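# Feed timber through roller feed, then stop it

## Task

Get the piece of timber carried all the way through the powered roller feed, and leave the feed switched off at the end. Pressing the green button starts the rollers, which keep turning until the red button is pressed. A blue lamp on the machine lights once the timber is almost through and then stays lit.

## Robot and tools

Robots: three identical i2rt Big YAM arms, arm1, arm2 and arm3. Each has six joints, a five-finger right hand and a wrist camera. Foot (base_link) poses in the scene frame, as x, y, z in metres and quaternion w, x, y, z: arm1 -0.212, +0.611, +0.781, (+0.721, -0.004, +0.002, -0.693); arm2 +1.141, -2.060, +0.782, (+0.614, -0.003, +0.000, +0.789); arm3 +1.371, +0.625, +0.830, (+0.676, -0.005, +0.001, -0.737). Each foot faces along its own +x. A hand reaches about 1.07 m from the joint 1 axis.

Frame: a single scene frame, origin on the floor, +z up, metres. Hand poses are [x, y, z, qw, qx, qy, qz]. The hand point sits 0.045 m in front of the palm. Its +z runs along the straightened fingers, +y points out of the palm, and +x points across the palm away from the thumb. Straight fingers extend about 0.06-0.07 m past the point. A wrist bracket on the little-finger side sticks out and can strike things.

Fixed cameras: cam_button, cam_end, cam_infeed, cam_line, cam_mouth, cam_over, cam_side. Wrist cameras: arm1_cam_wrist, arm2_cam_wrist, arm3_cam_wrist. When joint 6 is near -1.3, the wrist image is upright.

Tool move. Its arguments are arm1, arm2, arm3 (one object per robot) and cameras (a list of names, or ["all"], or []). A robot that is not named keeps its previous command. Calling move with no robots just returns the full state plus all images. Each robot object may hold the following:
- joints: absolute targets, keyed by name. Arm joints are in radians: joint1_rad -2.879..2.879 (spins the arm about its foot, positive is counter-clockwise seen from above); joint2_rad 0..3.141 (shoulder); joint3_rad 0..3.019 (elbow); joint4_rad -1.692..1.57 (hand pitch, positive lifts the fingers); joint5_rad -1.57..1.57 (sideways swing, positive toward the arm's right); joint6_rad -2.094..2.094 (hand roll, positive is clockwise seen from behind). Hand keys are unitless, -1..1: hand_little, hand_ring, hand_middle, hand_index (+1 straight, -1 curled), hand_thumb_bend (+1 straight, -1 bent), hand_thumb_turn (+1 beside the palm, -1 opposite the fingers). There are also two settings: hand_force_limit, from -1 (about 0 N) to +1 (10 N, 15 N for thumb motors), and hand_speed, -0.96..1, which reaches full speed at +0.48.
- target: one list of 7 numbers giving an absolute hand pose in the scene frame. The hand follows a straight line from its current hand_target to this pose. When target is used, joints may only contain hand keys, otherwise the call is refused.
- speed: the top path speed in m/s, 0.002..0.5, default 0.25. It is only allowed with target. Rotation is capped at twice this value in rad/s.
- min_time_s: 0.1..8 s, the shortest duration for this robot's arm joint motions.
Every motion in a call begins at the same moment. All hand paths in a call finish together, paced by the slowest one, and each lasts 0.5 to 10 s. No action runs longer than 15 s. At each control step the path pose is clipped to within 100 mm and 20 degrees of the measured hand pose. Hands trail behind, drift off the path, can overshoot the speed (especially near full stretch), and frequently finish a centimetre or more away. Paths do not steer around obstacles or other arms. An unknown key makes the call invalid. A value out of range gets it refused, and a refusal cancels every later move/wait/finished_scene in that same reply.

Results: the "pictures" line lists images in order, and images may be slightly older than the state. The "move" line gives done or the worst status for each robot that moved. Robots listed under "as last shown" were not commanded. Their status reads "not commanded" and omitted lines are unchanged. The hand line and the hand_target line show poses. joint_status/hand_status values: done; off_target (stopped away from target and may still be pushing); time_out (joints hold targets close to where they stopped, and on_its_own lists those still moving); not_followed (the self/inter-arm collision check held it back, reported as "joint command not followed" or "pose unreachable"). To relieve pushing, send a joint its reported position. hand_stopped_by lists six words for little, ring, middle, index, thumb_bend, thumb_turn: moving, target, force, stalled, or fault. The *_load_n values are fingertip forces in N, positive when the finger is being pushed open. Joint velocities are in rad/s, and "within noise" means the arm is still. Joint torques include the arm's own weight, and values 3 and 4 wrap at ±28 N m.

Gripping: a finger motor only starts when its target changes by 0.002 or more. It stops when it reaches the target or when its load reaches hand_force_limit, and then it locks. Both settings start at the beginning (force 0, speed -0.8). Raise the force limit before you grip. For a gentle grip, close at hand_speed -0.94 or slower. To open, send a target more open than the current reading. With the thumb turned in front of the palm, the hand can wrap objects about 0.035-0.065 m thick, or a handle down to about 0.025 m.

wait: seconds 0..10, plus optional cameras. It commands nothing new, and the scene keeps running. zoom_image: camera plus region [x0, y0, x1, y1] in image pixels measured from the top-left, at most 504 by 504. It only works on cameras present in the latest images. show_instructions: no arguments, returns the reference pages. finished_scene: scene (the current scene number). It cannot be undone, and the goal must still hold without the robots afterward.

The scene keeps running while the controller is thinking, and the arms hold their last commands during that time. Avoid the following: knocking or dropping anything out of the work area; hitting fixed or heavy parts hard; letting parts fall or releasing them while they move; two robots pressing on each other, including one hand gripping another's fingers (the collision check may not catch this in time); steady hard pushing or holding the arms stretched out, which overheats motors (MOTOR HOT warns at 85 °C; at 100 °C the arm goes limp for 30-60 s and its keys read limit_stop_at_motor_heat, so resend them); too much force on fingers. Press buttons with light, controlled contact, and keep well clear of the rollers while they run.

Each tool is called after "Call:" as a command line: name --argument value for each argument, lists and objects as JSON in quotes; but a table of rows of numbers goes row by row, as --pt "numbers of a row", without its own name.

Reference images:

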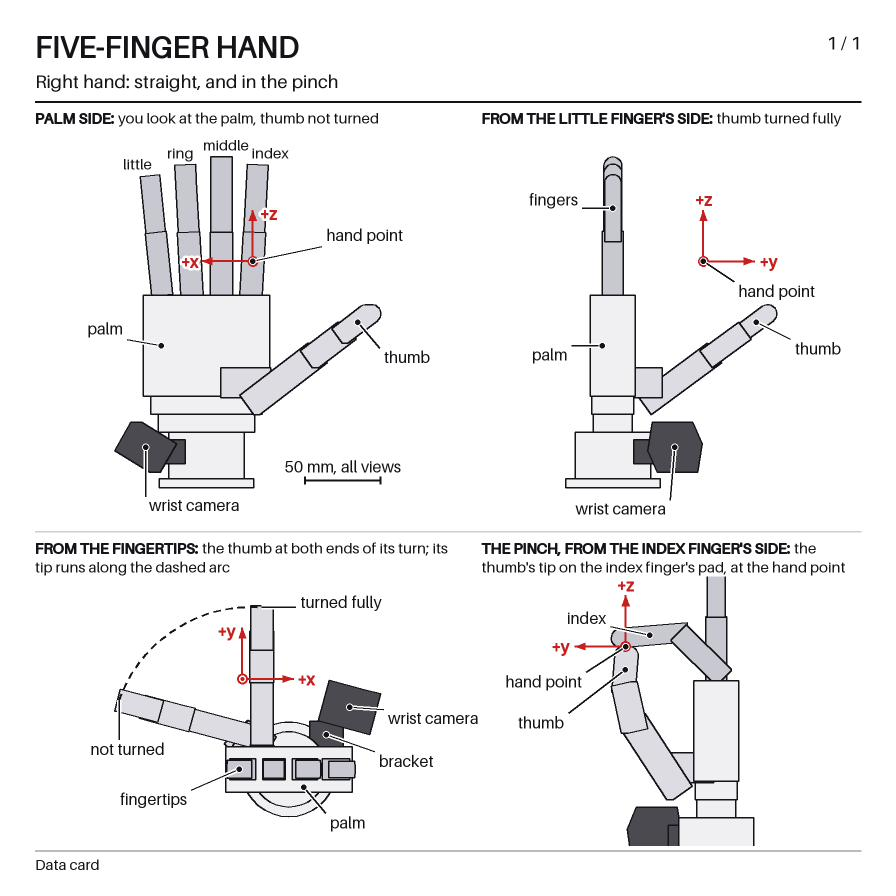

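## Session

Call:
move

Scene clock: 0.00 s.
Joint torques (N m): no reading
Heat: arm1: hottest joint3_rad 29 °C; arm2: hottest joint2_rad 31 °C; arm3: hottest joint1_rad 28 °C.
Joint velocities: within noise
arm1.joint_positions: joint1_rad=+0.291 joint2_rad=+0.635 joint3_rad=+1.450 joint4_rad=-1.573 joint5_rad=-0.289 joint6_rad=-1.280 hand_little=+1.000 hand_ring=+1.000 hand_middle=+1.000 hand_index=+1.000 hand_thumb_turn=+1.000 hand_thumb_bend=+1.000 hand_force_limit=+0.000 hand_speed=-0.800
arm1.joint_status: not commanded
arm1.hand_stopped_by: target,target,target,target,target,target
arm1.little_load_n: 0.0
arm1.ring_load_n: 0.0
arm1.middle_load_n: 0.0
arm1.index_load_n: 0.0
arm1.thumb_bend_load_n: 0.0
arm1.thumb_turn_load_n: 0.0
arm1.hand: x=-0.1396 y=+0.4392 z=+1.2467 quat_wxyz=(+0.064, +0.697, -0.588, +0.406) (m; scene frame)
arm1.hand_target: x=-0.1399 y=+0.4402 z=+1.2545 quat_wxyz=(+0.069, +0.695, -0.584, +0.414) (m; scene frame)
arm1.hand_status: not commanded
arm2.joint_positions: joint1_rad=+0.275 joint2_rad=+0.649 joint3_rad=+1.351 joint4_rad=-1.415 joint5_rad=+0.290 joint6_rad=-0.906 hand_little=+1.000 hand_ring=+1.000 hand_middle=+1.000 hand_index=+1.000 hand_thumb_turn=+1.000 hand_thumb_bend=+1.000 hand_force_limit=+0.000 hand_speed=-0.800
arm2.joint_status: not commanded
arm2.hand_stopped_by: target,target,target,target,target,target
arm2.little_load_n: -0.5
arm2.ring_load_n: 0.0
arm2.middle_load_n: 0.0
arm2.index_load_n: 0.0
arm2.thumb_bend_load_n: 0.0
arm2.thumb_turn_load_n: 0.0
arm2.hand: x=+1.1103 y=-1.8410 z=+1.2305 quat_wxyz=(-0.377, +0.719, +0.545, +0.208) (m; scene frame)
arm2.hand_target: x=+1.1101 y=-1.8407 z=+1.2419 quat_wxyz=(-0.390, +0.716, +0.540, +0.209) (m; scene frame)
arm2.hand_status: not commanded
arm3.joint_positions: joint1_rad=+0.003 joint2_rad=+0.511 joint3_rad=+1.322 joint4_rad=-1.333 joint5_rad=+0.219 joint6_rad=-1.234 hand_little=+1.000 hand_ring=+1.000 hand_middle=+1.000 hand_index=+1.000 hand_thumb_turn=+1.000 hand_thumb_bend=+1.000 hand_force_limit=+0.000 hand_speed=-0.800
arm3.joint_status: not commanded
arm3.hand_stopped_by: target,target,target,target,target,target
arm3.little_load_n: 0.0
arm3.ring_load_n: 0.0
arm3.middle_load_n: 0.0
arm3.index_load_n: 0.0
arm3.thumb_bend_load_n: 0.0
arm3.thumb_turn_load_n: 0.0
arm3.hand: x=+1.2711 y=+0.4526 z=+1.3147 quat_wxyz=(+0.384, +0.423, -0.749, +0.336) (m; scene frame)
arm3.hand_target: x=+1.2713 y=+0.4542 z=+1.3237 quat_wxyz=(+0.389, +0.419, -0.745, +0.344) (m; scene frame)
arm3.hand_status: not commanded
pictures: arm1_cam_wrist, arm2_cam_wrist, arm3_cam_wrist, cam_button, cam_end, cam_infeed, cam_line, cam_mouth, cam_over, cam_side

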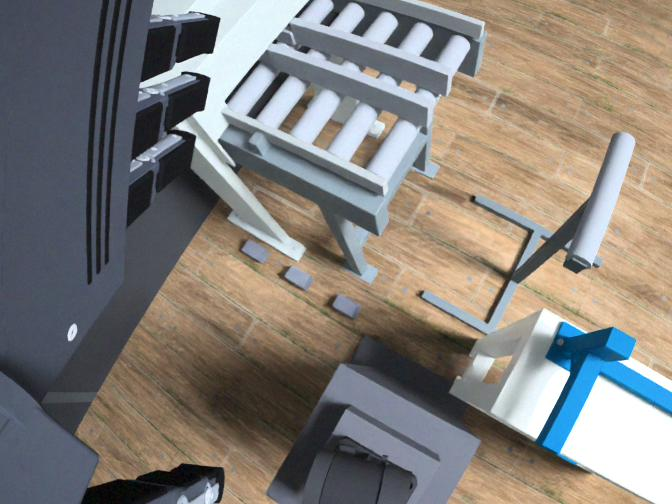

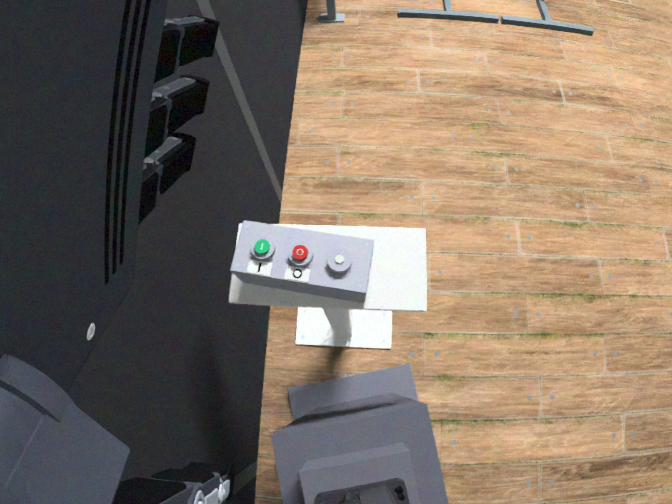

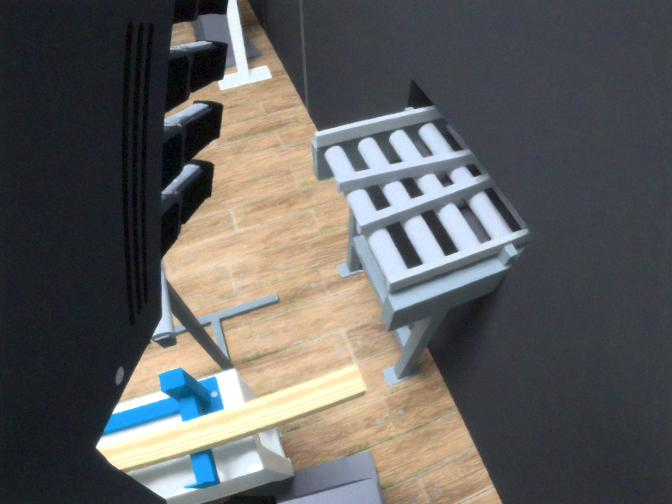

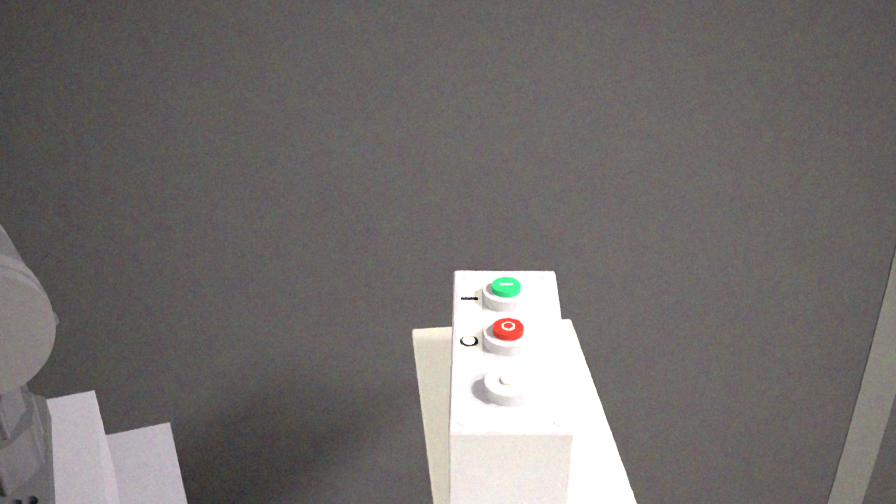

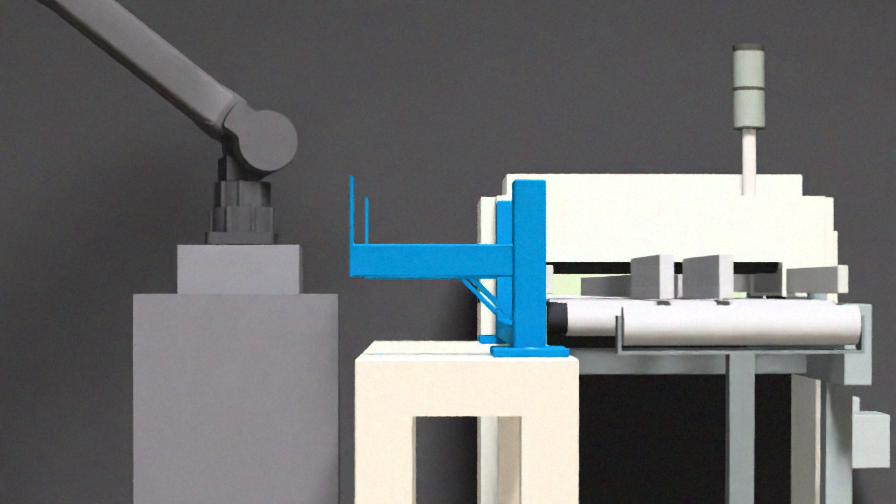

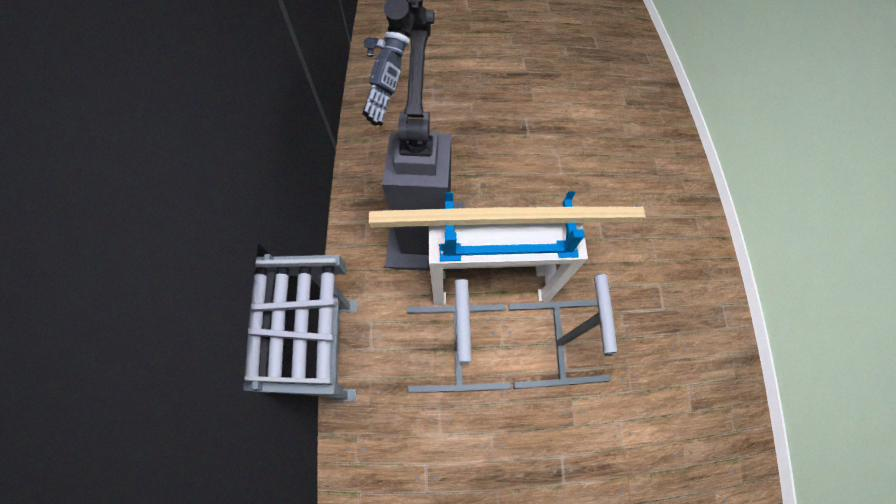

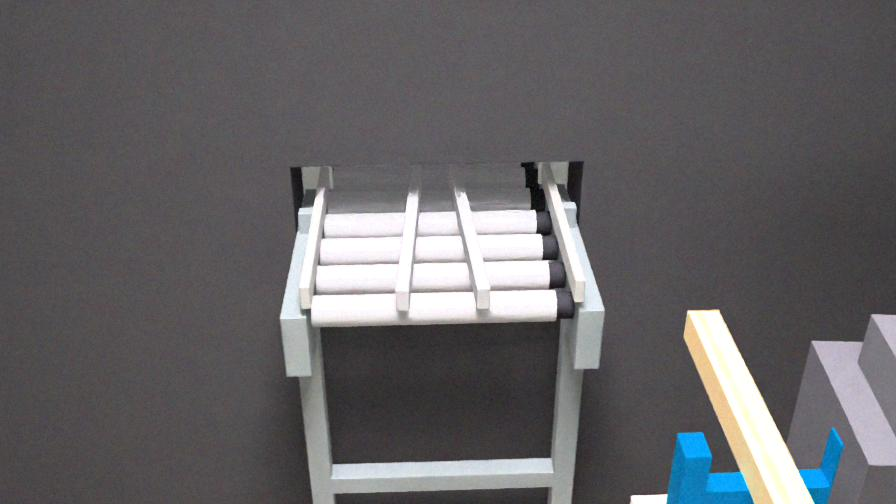

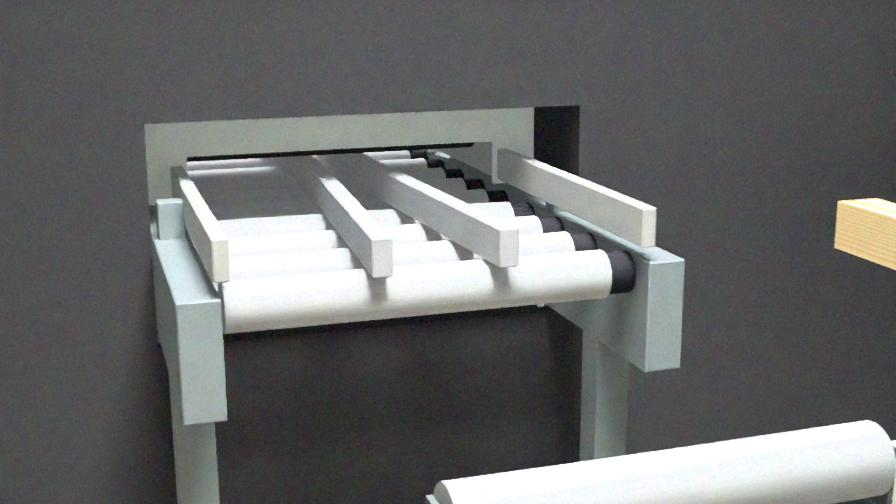

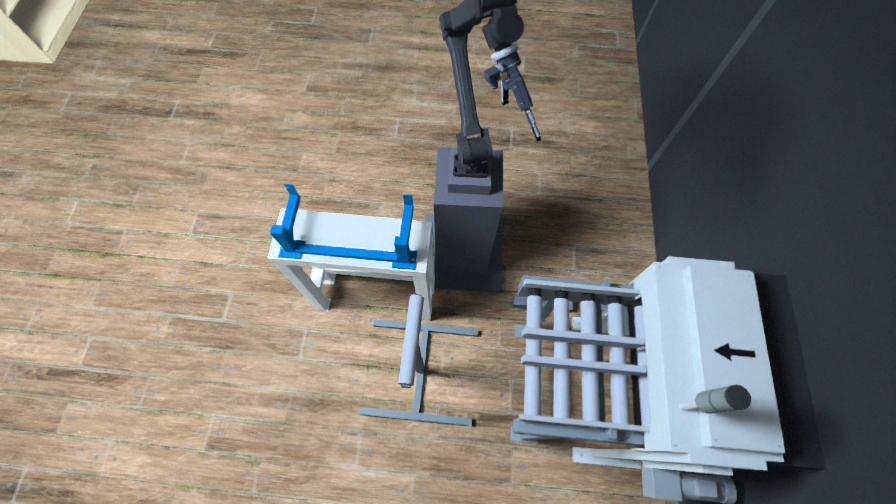

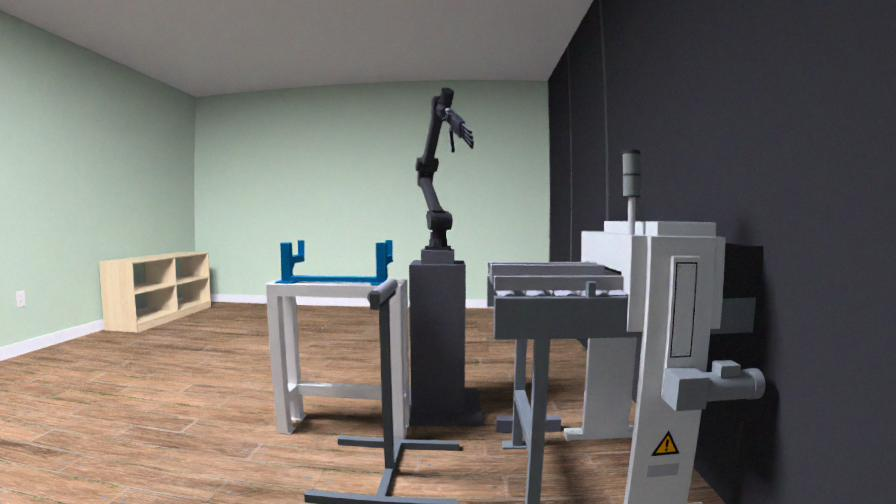

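Call:
zoom_image --camera "cam_infeed" --region '[230, 180, 480, 420]'

Call:
zoom_image --camera "cam_infeed" --region '[350, 170, 670, 410]'

Call:
zoom_image --camera "cam_over" --region '[480, 230, 810, 504]'

Call:
zoom_image --camera "cam_mouth" --region '[130, 90, 550, 430]'

Call:
zoom_image --camera "cam_side" --region '[250, 130, 750, 504]'

Scaled by 2.016 from the camera's 896x504 image, which has a finer 1280x720 frame.

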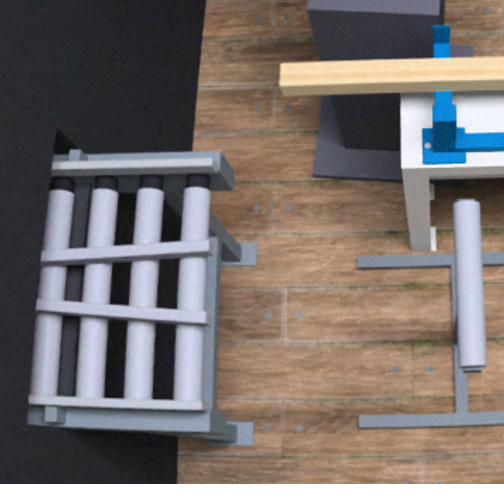

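Scaled by 1.575 from the camera's 896x504 image, which has a finer 1280x720 frame.

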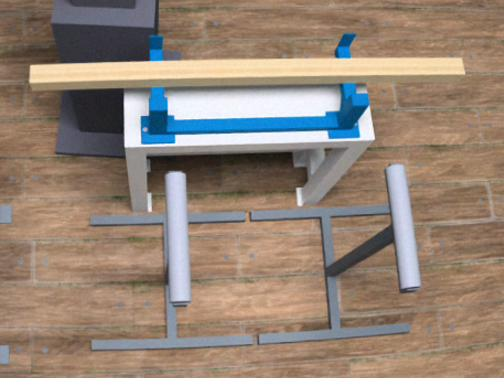

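Scaled by 1.527 from the camera's 896x504 image, which has a finer 1280x720 frame.

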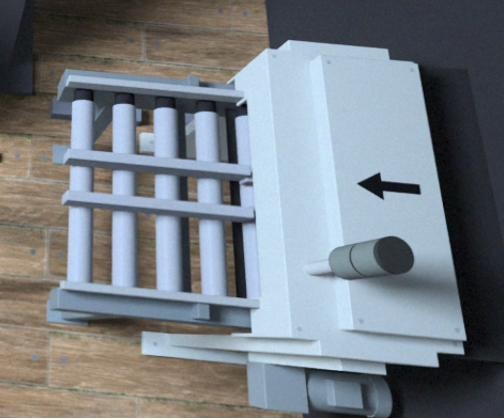

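Scaled by 1.200 from the camera's 896x504 image, which has a finer 1280x720 frame.

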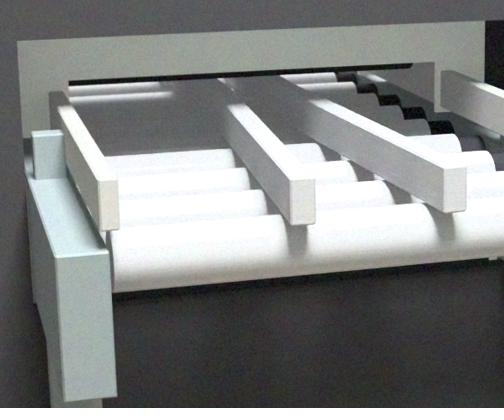

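Scaled by 1.008 from the camera's 896x504 image, which has a finer 1280x720 frame.

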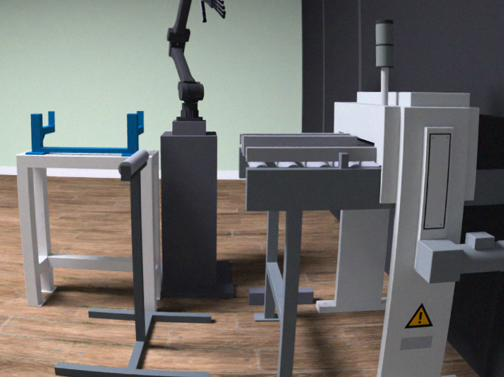

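Call:
zoom_image --camera "cam_mouth" --region '[796, 170, 896, 290]'

Call:
zoom_image --camera "cam_line" --region '[640, 290, 896, 504]'

Call:
zoom_image --camera "cam_button" --region '[400, 240, 660, 504]'

Call:
zoom_image --camera "arm2_cam_wrist" --region '[200, 190, 450, 400]'

Call:
zoom_image --camera "cam_end" --region '[330, 160, 600, 370]'

Scaled by 4.200 from the camera's 896x504 image, which has a finer 1280x720 frame.

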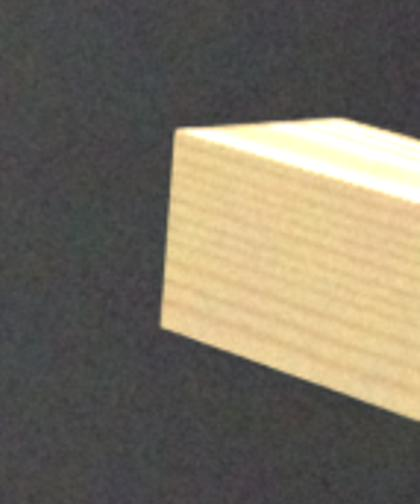

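Scaled by 1.969 from the camera's 896x504 image, which has a finer 1280x720 frame.

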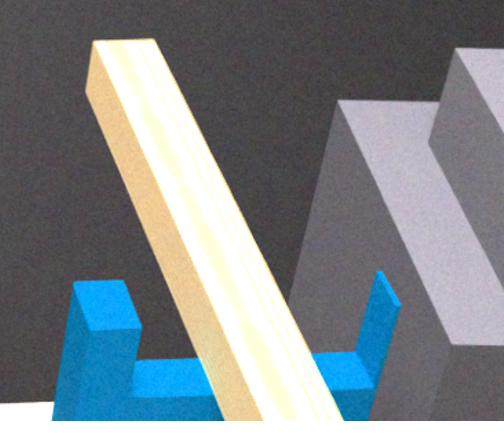

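Scaled by 1.909 from the camera's 896x504 image, which has a finer 1280x720 frame.

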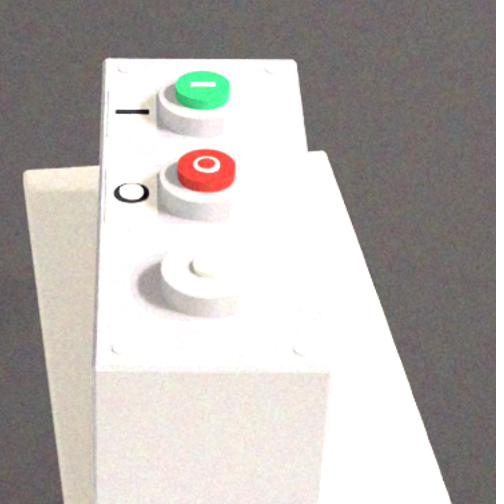

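Scaled by 2.016 from the camera's 672x504 image, which has a finer 960x720 frame.

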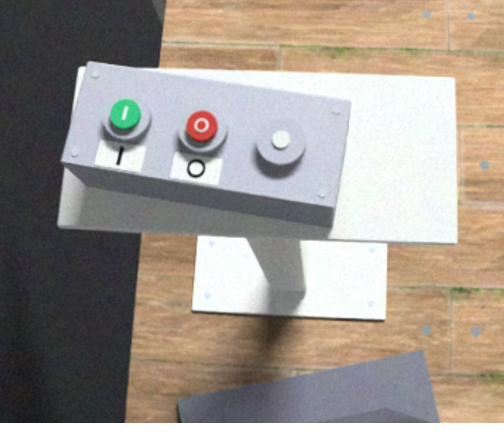

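Scaled by 1.867 from the camera's 896x504 image, which has a finer 1280x720 frame.

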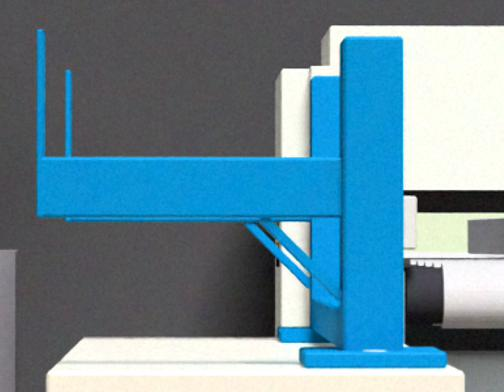

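Call:
move --arm2 '{"target": [0.97, -1.74, 1.02, 0, 1, 0, 0], "speed": 0.2, "joints": {"hand_little": -1, "hand_ring": -1, "hand_middle": -1, "hand_speed": -0.3}}' --arm3 '{"target": [1.66, 0.36, 1.08, 0, 0, 1, 0], "speed": 0.2, "joints": {"hand_thumb_turn": -1, "hand_speed": -0.3}}' --cameras '["arm2_cam_wrist", "arm3_cam_wrist", "cam_button", "cam_infeed"]'

Scene clock: 307.73 s.
Joint torques (N m): arm1=[-0.32 3.31 10.77 2.15 -0.04 -0.12] | arm2=[-0.85 -7.12 10.93 0.06 -0.17 0.07] | arm3=[-0.67 -8.59 9.03 0.5 -0.14 0.1]
Heat: arm1: hottest joint3_rad 41 °C; arm2: hottest joint3_rad 44 °C; arm3: hottest joint3_rad 38 °C.
move: arm2 done; arm3 off_target
Joint velocities: within noise
arm1: as last shown
arm2.joint_positions: joint1_rad=+0.110 joint2_rad=+1.391 joint3_rad=+1.351 joint4_rad=-1.541 joint5_rad=+0.001 joint6_rad=+0.343 hand_little=-1.000 hand_ring=-1.000 hand_middle=-1.000 hand_index=+1.000 hand_thumb_turn=+1.000 hand_thumb_bend=+1.000 hand_force_limit=+0.000 hand_speed=-0.300
arm2.joint_status: all done
arm2.hand_stopped_by: target,target,target,target,target,target
arm2.little_load_n: 0.0
arm2.ring_load_n: 0.0
arm2.middle_load_n: 0.0
arm2.index_load_n: -0.5
arm2.thumb_bend_load_n: 0.0
arm2.thumb_turn_load_n: 0.0
arm2.hand: x=+0.9709 y=-1.7454 z=+1.0129 quat_wxyz=(+0.006, +1.000, +0.008, +0.004) (m; scene frame)
arm2.hand_target: x=+0.9700 y=-1.7401 z=+1.0200 quat_wxyz=(+0.000, +1.000, +0.000, +0.000) (m; scene frame)
arm2.hand_status: done (0.009 m and 1.2 deg from the pose sent, 0.272 m and 88.0 deg at the start)
arm3.joint_positions: joint1_rad=+0.744 joint2_rad=+1.409 joint3_rad=+1.395 joint4_rad=-1.591 joint5_rad=-0.009 joint6_rad=+0.653 hand_little=+1.000 hand_ring=+1.000 hand_middle=+1.000 hand_index=+1.000 hand_thumb_turn=-1.000 hand_thumb_bend=+1.000 hand_force_limit=+0.000 hand_speed=-0.300
arm3.joint_status: all done
arm3.hand_stopped_by: target,target,target,target,target,target
arm3.little_load_n: 0.0
arm3.ring_load_n: 0.0
arm3.middle_load_n: 0.0
arm3.index_load_n: 0.0
arm3.thumb_bend_load_n: 0.0
arm3.thumb_turn_load_n: 0.0
arm3.hand: x=+1.6488 y=+0.3702 z=+1.0727 quat_wxyz=(+0.011, +0.002, -1.000, -0.014) (m; scene frame)
arm3.hand_target: x=+1.6597 y=+0.3604 z=+1.0801 quat_wxyz=(+0.000, +0.000, -1.000, +0.000) (m; scene frame)
arm3.hand_status: off_target (0.017 m and 2.0 deg from the pose sent, 0.463 m and 82.9 deg at the start; a joint's target at an end of its range on 62 of 138 steps)
pictures: arm2_cam_wrist, arm3_cam_wrist, cam_button, cam_infeed
camera_calibration:
arm2_cam_wrist: T_world_to_cam=[[0.303674, -0.952015, 0.0380717, -1.99626], [-0.835944, -0.247051, 0.490065, -0.115428], [-0.457143, -0.180646, -0.870854, 1.13512], [0, 0, 0, 1]] pos_world=[1.02863, -1.72393, 1.12109]
arm3_cam_wrist: T_world_to_cam=[[-0.2307, 0.972561, 0.030058, -0.00776018], [0.864327, 0.190642, 0.465397, -1.98778], [0.446896, 0.133347, -0.884592, 0.277962], [0, 0, 0, 1]] pos_world=[1.59208, 0.349436, 1.17122]

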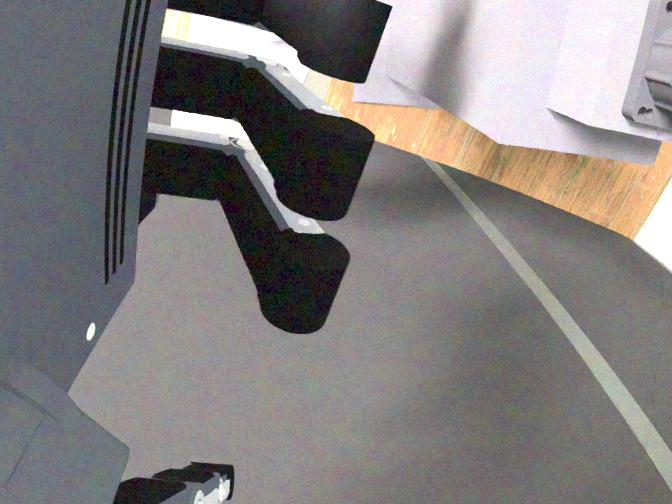

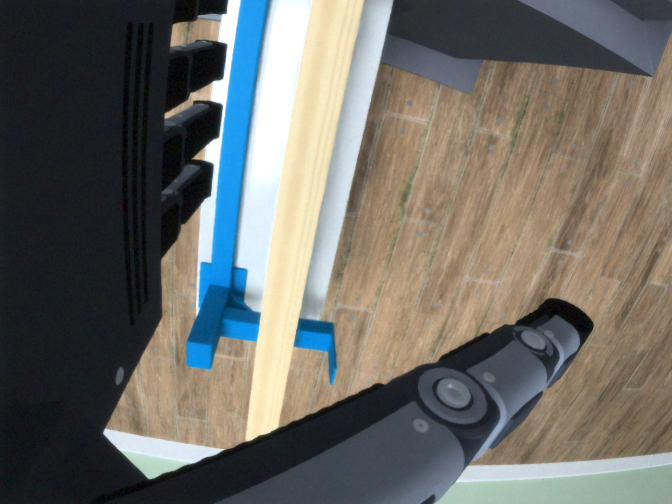

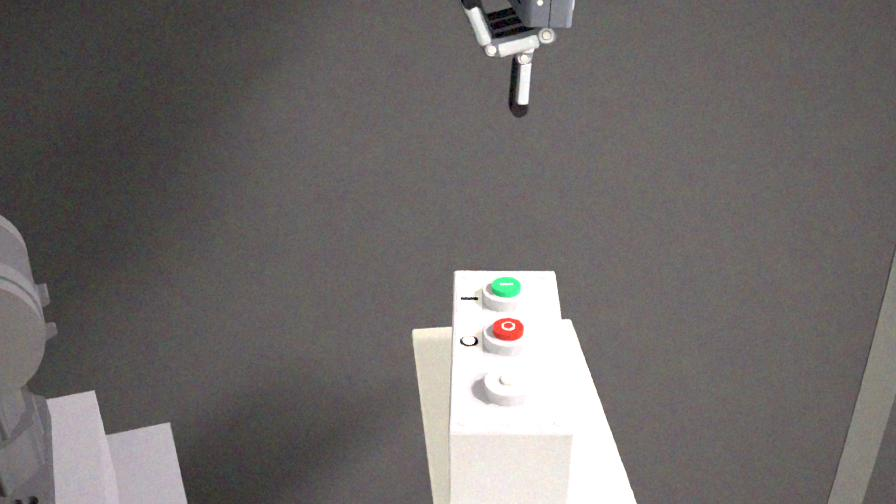

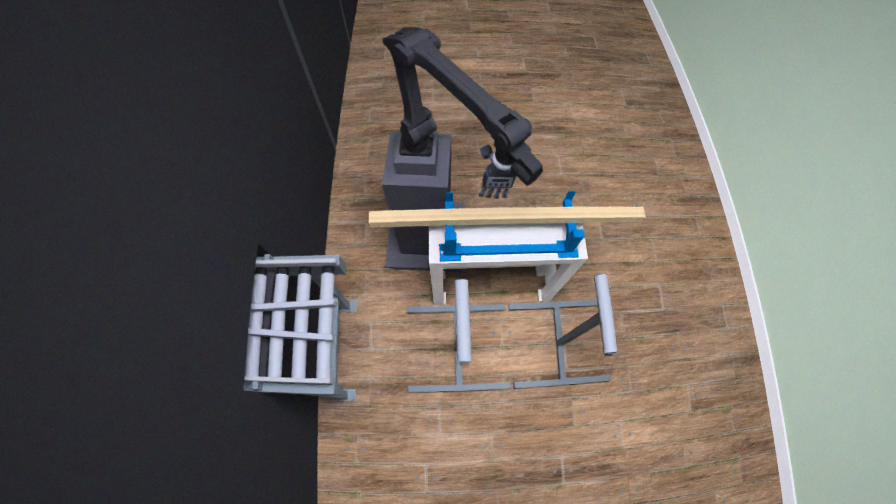

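Call:
move --arm2 '{"target": [0.974, -1.745, 0.955, 0, 1, 0, 0], "speed": 0.15}' --arm3 '{"target": [1.70, 0.348, 0.90, 0, 0, 1, 0], "speed": 0.2}' --cameras '["arm2_cam_wrist", "arm3_cam_wrist", "cam_button", "cam_infeed", "cam_line"]'

Scene clock: 334.50 s.
Joint torques (N m): arm1=[-0.56 3.6 10.67 2.1 -0.04 -0.12] | arm2=[-1.03 -6.65 9.24 0.91 -0.16 0.03] | arm3=[-0.67 -10.81 5.9 0.58 -0.12 0.12]
Heat: arm1: hottest joint3_rad 41 °C; arm2: hottest joint3_rad 44 °C; arm3: hottest joint3_rad 39 °C.
move: arm2 done; arm3 done
Joint velocities: within noise
arm1: as last shown
arm1.ring_load_n: 0.5
arm2.joint_positions: joint1_rad=+0.107 joint2_rad=+1.391 joint3_rad=+1.200 joint4_rad=-1.389 joint5_rad=+0.001 joint6_rad=+0.344 hand_little=-1.000 hand_ring=-1.000 hand_middle=-1.000 hand_index=+1.000 hand_thumb_turn=+1.000 hand_thumb_bend=+1.000 hand_force_limit=+0.000 hand_speed=-0.300
arm2.joint_status: not commanded
arm2.hand_stopped_by: target,target,target,target,target,target
arm2.little_load_n: 0.0
arm2.ring_load_n: 0.0
arm2.middle_load_n: 0.0
arm2.index_load_n: 0.0
arm2.thumb_bend_load_n: 0.0
arm2.thumb_turn_load_n: 0.0
arm2.hand: x=+0.9743 y=-1.7513 z=+0.9555 quat_wxyz=(+0.006, +1.000, +0.006, +0.004) (m; scene frame)
arm2.hand_target: x=+0.9741 y=-1.7451 z=+0.9551 quat_wxyz=(+0.000, +1.000, +0.000, +0.000) (m; scene frame)
arm2.hand_status: done (0.006 m and 1.1 deg from the pose sent, 0.058 m and 1.2 deg at the start)
arm3.joint_positions: joint1_rad=+0.801 joint2_rad=+1.606 joint3_rad=+1.162 joint4_rad=-1.130 joint5_rad=-0.009 joint6_rad=+0.711 hand_little=+1.000 hand_ring=+1.000 hand_middle=+1.000 hand_index=+1.000 hand_thumb_turn=-1.000 hand_thumb_bend=+1.000 hand_force_limit=+0.000 hand_speed=-0.300
arm3.joint_status: not commanded
arm3.hand_stopped_by: target,target,target,target,target,target
arm3.little_load_n: 0.0
arm3.ring_load_n: 0.0
arm3.middle_load_n: 0.0
arm3.index_load_n: 0.0
arm3.thumb_bend_load_n: 0.0
arm3.thumb_turn_load_n: 0.0
arm3.hand: x=+1.6953 y=+0.3489 z=+0.9036 quat_wxyz=(+0.002, +0.002, -1.000, -0.002) (m; scene frame)
arm3.hand_target: x=+1.6999 y=+0.3480 z=+0.9000 quat_wxyz=(+0.000, +0.000, -1.000, +0.000) (m; scene frame)
arm3.hand_status: done (0.006 m and 0.3 deg from the pose sent, 0.182 m and 2.0 deg at the start)
pictures: arm2_cam_wrist, arm3_cam_wrist, cam_button, cam_infeed, cam_line
camera_calibration:
arm2_cam_wrist: T_world_to_cam=[[0.300308, -0.953082, 0.0380713, -1.99932], [-0.836853, -0.244112, 0.489985, -0.0797651], [-0.457703, -0.179006, -0.870899, 1.08909], [0, 0, 0, 1]] pos_world=[1.03214, -1.73004, 1.06369]
arm3_cam_wrist: T_world_to_cam=[[-0.230193, 0.97314, 0.00327604, 0.0518244], [0.8562, 0.200929, 0.475971, -1.94469], [0.462528, 0.11237, -0.879455, 0.0867239], [0, 0, 0, 1]] pos_world=[1.63686, 0.330566, 1.00171]

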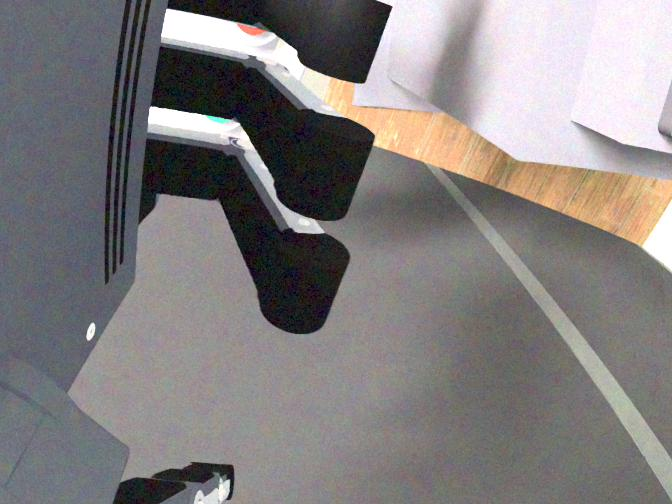

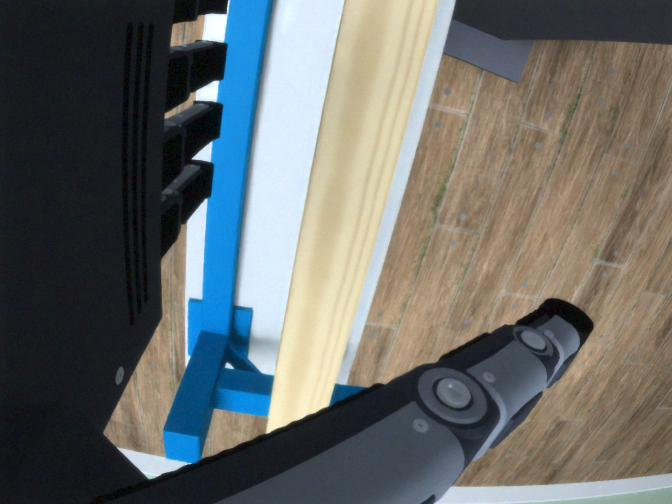

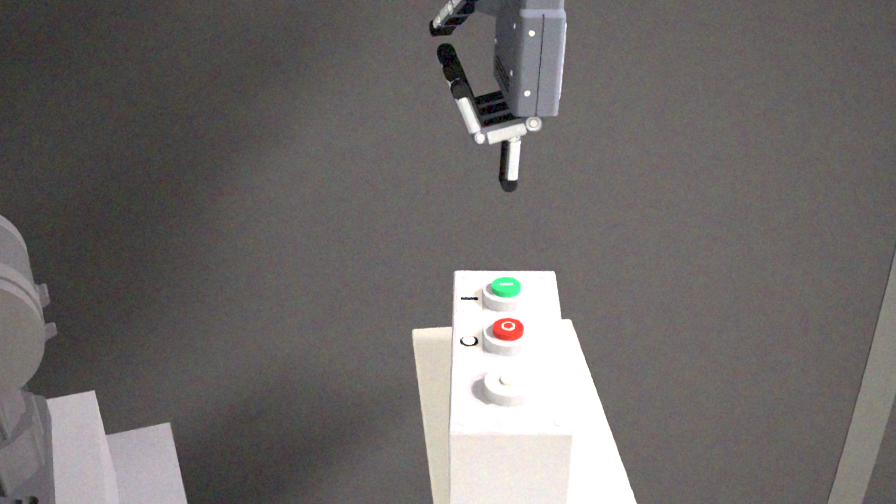

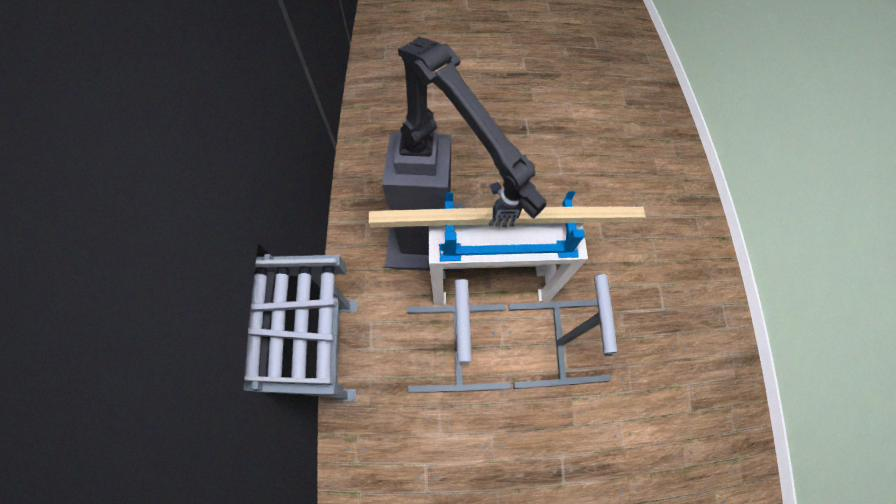

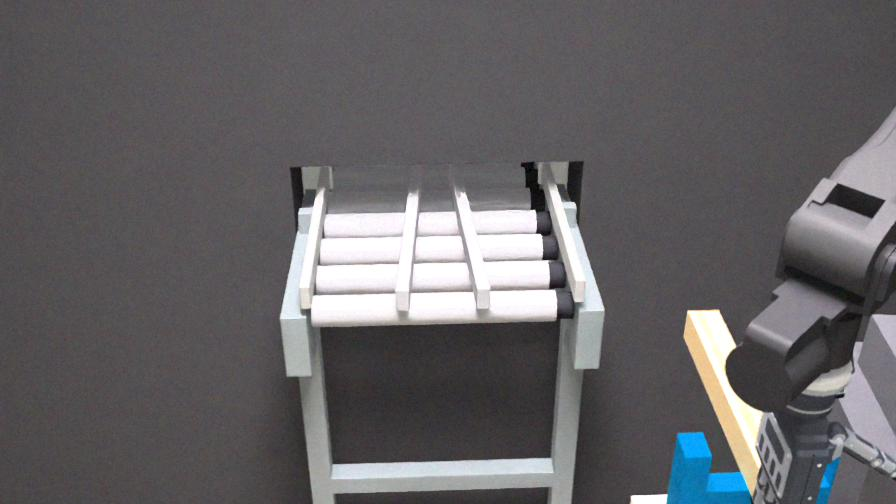

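Call:
zoom_image --camera "cam_infeed" --region '[440, 170, 600, 270]'

Call:
zoom_image --camera "cam_button" --region '[420, 80, 620, 350]'

Scaled by 3.150 from the camera's 896x504 image, which has a finer 1280x720 frame.

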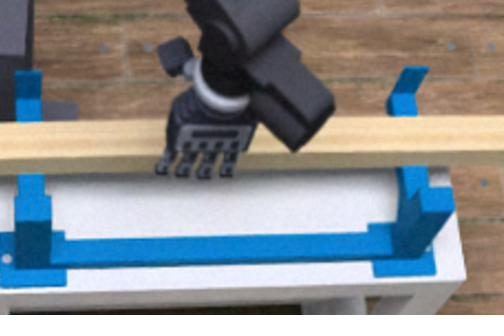

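Scaled by 1.867 from the camera's 896x504 image, which has a finer 1280x720 frame.

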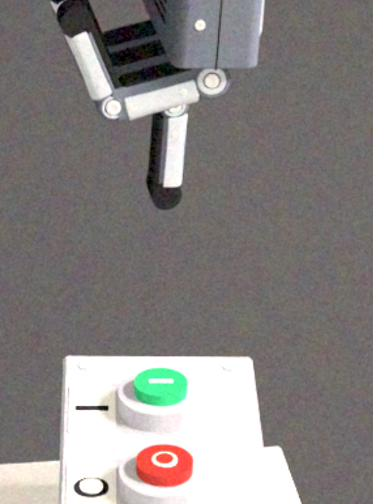

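Call:
move --arm3 '{"target": [1.74, 0.375, 0.80, 0, 0, 1, 0], "speed": 0.15}' --cameras '["arm3_cam_wrist", "cam_button", "cam_infeed", "cam_line"]'

Call:
zoom_image --camera "cam_button" --region '[420, 80, 620, 350]'

Call:
zoom_image --camera "cam_infeed" --region '[440, 170, 600, 270]'

Scene clock: 392.83 s.
Joint torques (N m): arm1=[-0.5 3.66 10.74 2.06 -0.04 -0.12] | arm2=[-0.97 -6.71 9.24 0.91 -0.16 0.03] | arm3=[-0.79 -11.34 4.81 0.58 -0.11 0.13]
Heat: arm1: hottest joint3_rad 41 °C; arm2: hottest joint3_rad 42 °C; arm3: hottest joint3_rad 35 °C.
move: arm3 done
Joint velocities: within noise
arm1, arm2: as last shown
arm1.ring_load_n: 0.0
arm2.middle_load_n: 0.5
arm3.joint_positions: joint1_rad=+0.911 joint2_rad=+1.766 joint3_rad=+1.079 joint4_rad=-0.878 joint5_rad=-0.009 joint6_rad=+0.817 hand_little=+1.000 hand_ring=+1.000 hand_middle=+1.000 hand_index=+1.000 hand_thumb_turn=-1.000 hand_thumb_bend=+1.000 hand_force_limit=+0.000 hand_speed=-0.300
arm3.joint_status: not commanded
arm3.hand_stopped_by: target,target,target,target,target,target
arm3.little_load_n: 0.0
arm3.ring_load_n: 0.0
arm3.middle_load_n: 0.0
arm3.index_load_n: 0.0
arm3.thumb_bend_load_n: 0.0
arm3.thumb_turn_load_n: 0.0
arm3.hand: x=+1.7381 y=+0.3746 z=+0.8072 quat_wxyz=(-0.001, +0.003, -1.000, +0.001) (m; scene frame)
arm3.hand_target: x=+1.7398 y=+0.3751 z=+0.8001 quat_wxyz=(+0.000, +0.000, -1.000, +0.000) (m; scene frame)
arm3.hand_status: done (0.007 m and 0.4 deg from the pose sent, 0.116 m and 0.4 deg at the start)
pictures: arm3_cam_wrist, cam_button, cam_infeed, cam_line
camera_calibration:
arm3_cam_wrist: T_world_to_cam=[[-0.233623, 0.972319, -0.00408674, 0.0492642], [0.852585, 0.206871, 0.479898, -1.93961], [0.46746, 0.108631, -0.877315, -0.0296449], [0, 0, 0, 1]] pos_world=[1.67905, 0.356569, 0.90501]

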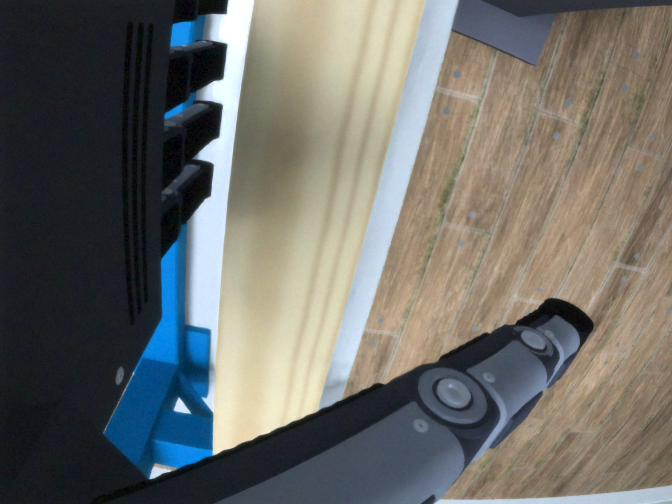

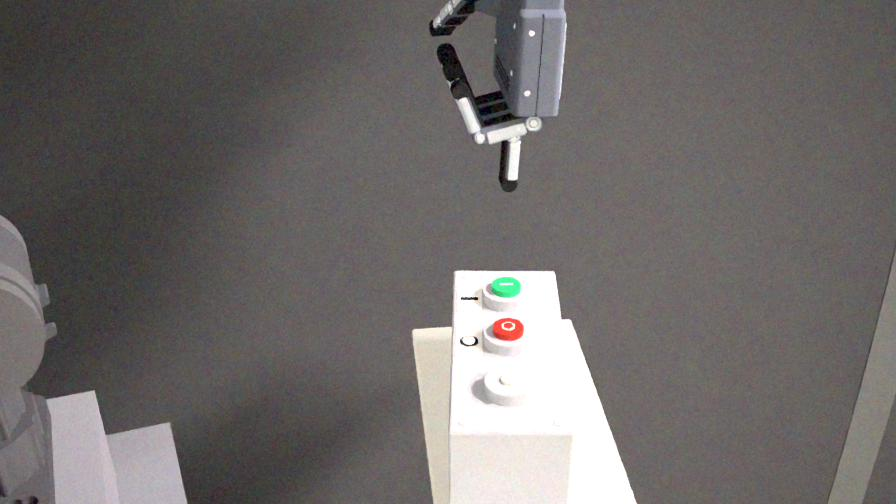

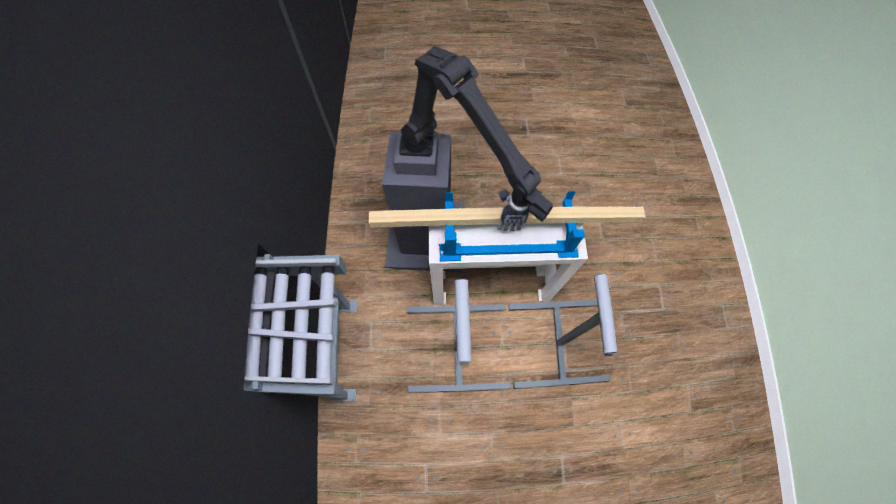

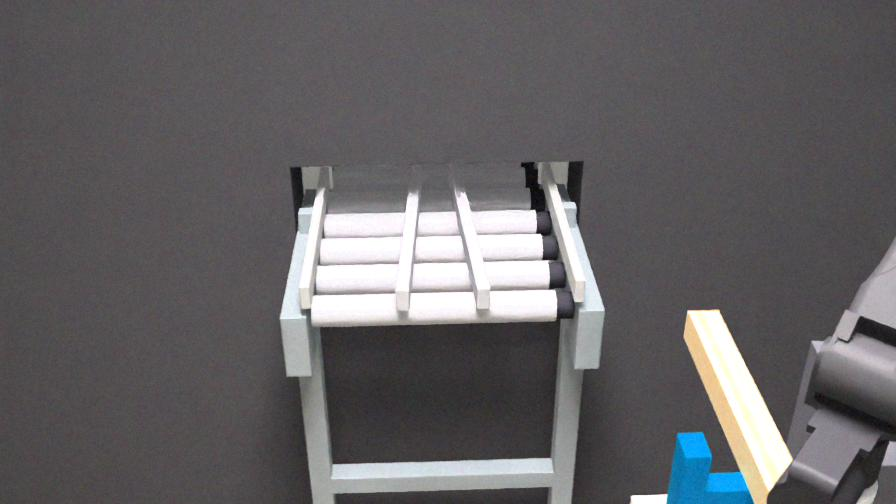

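Scaled by 1.867 from the camera's 896x504 image, which has a finer 1280x720 frame.

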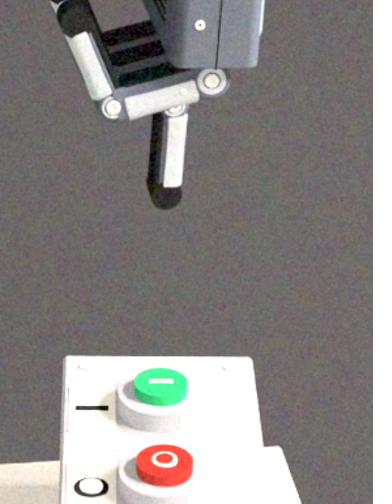

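Scaled by 3.150 from the camera's 896x504 image, which has a finer 1280x720 frame.

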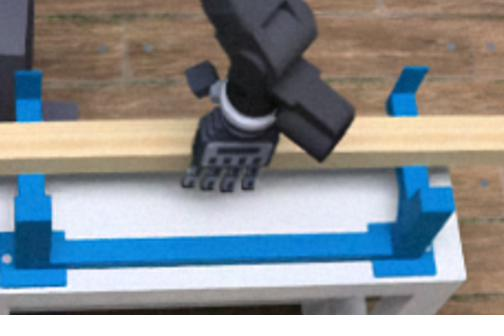

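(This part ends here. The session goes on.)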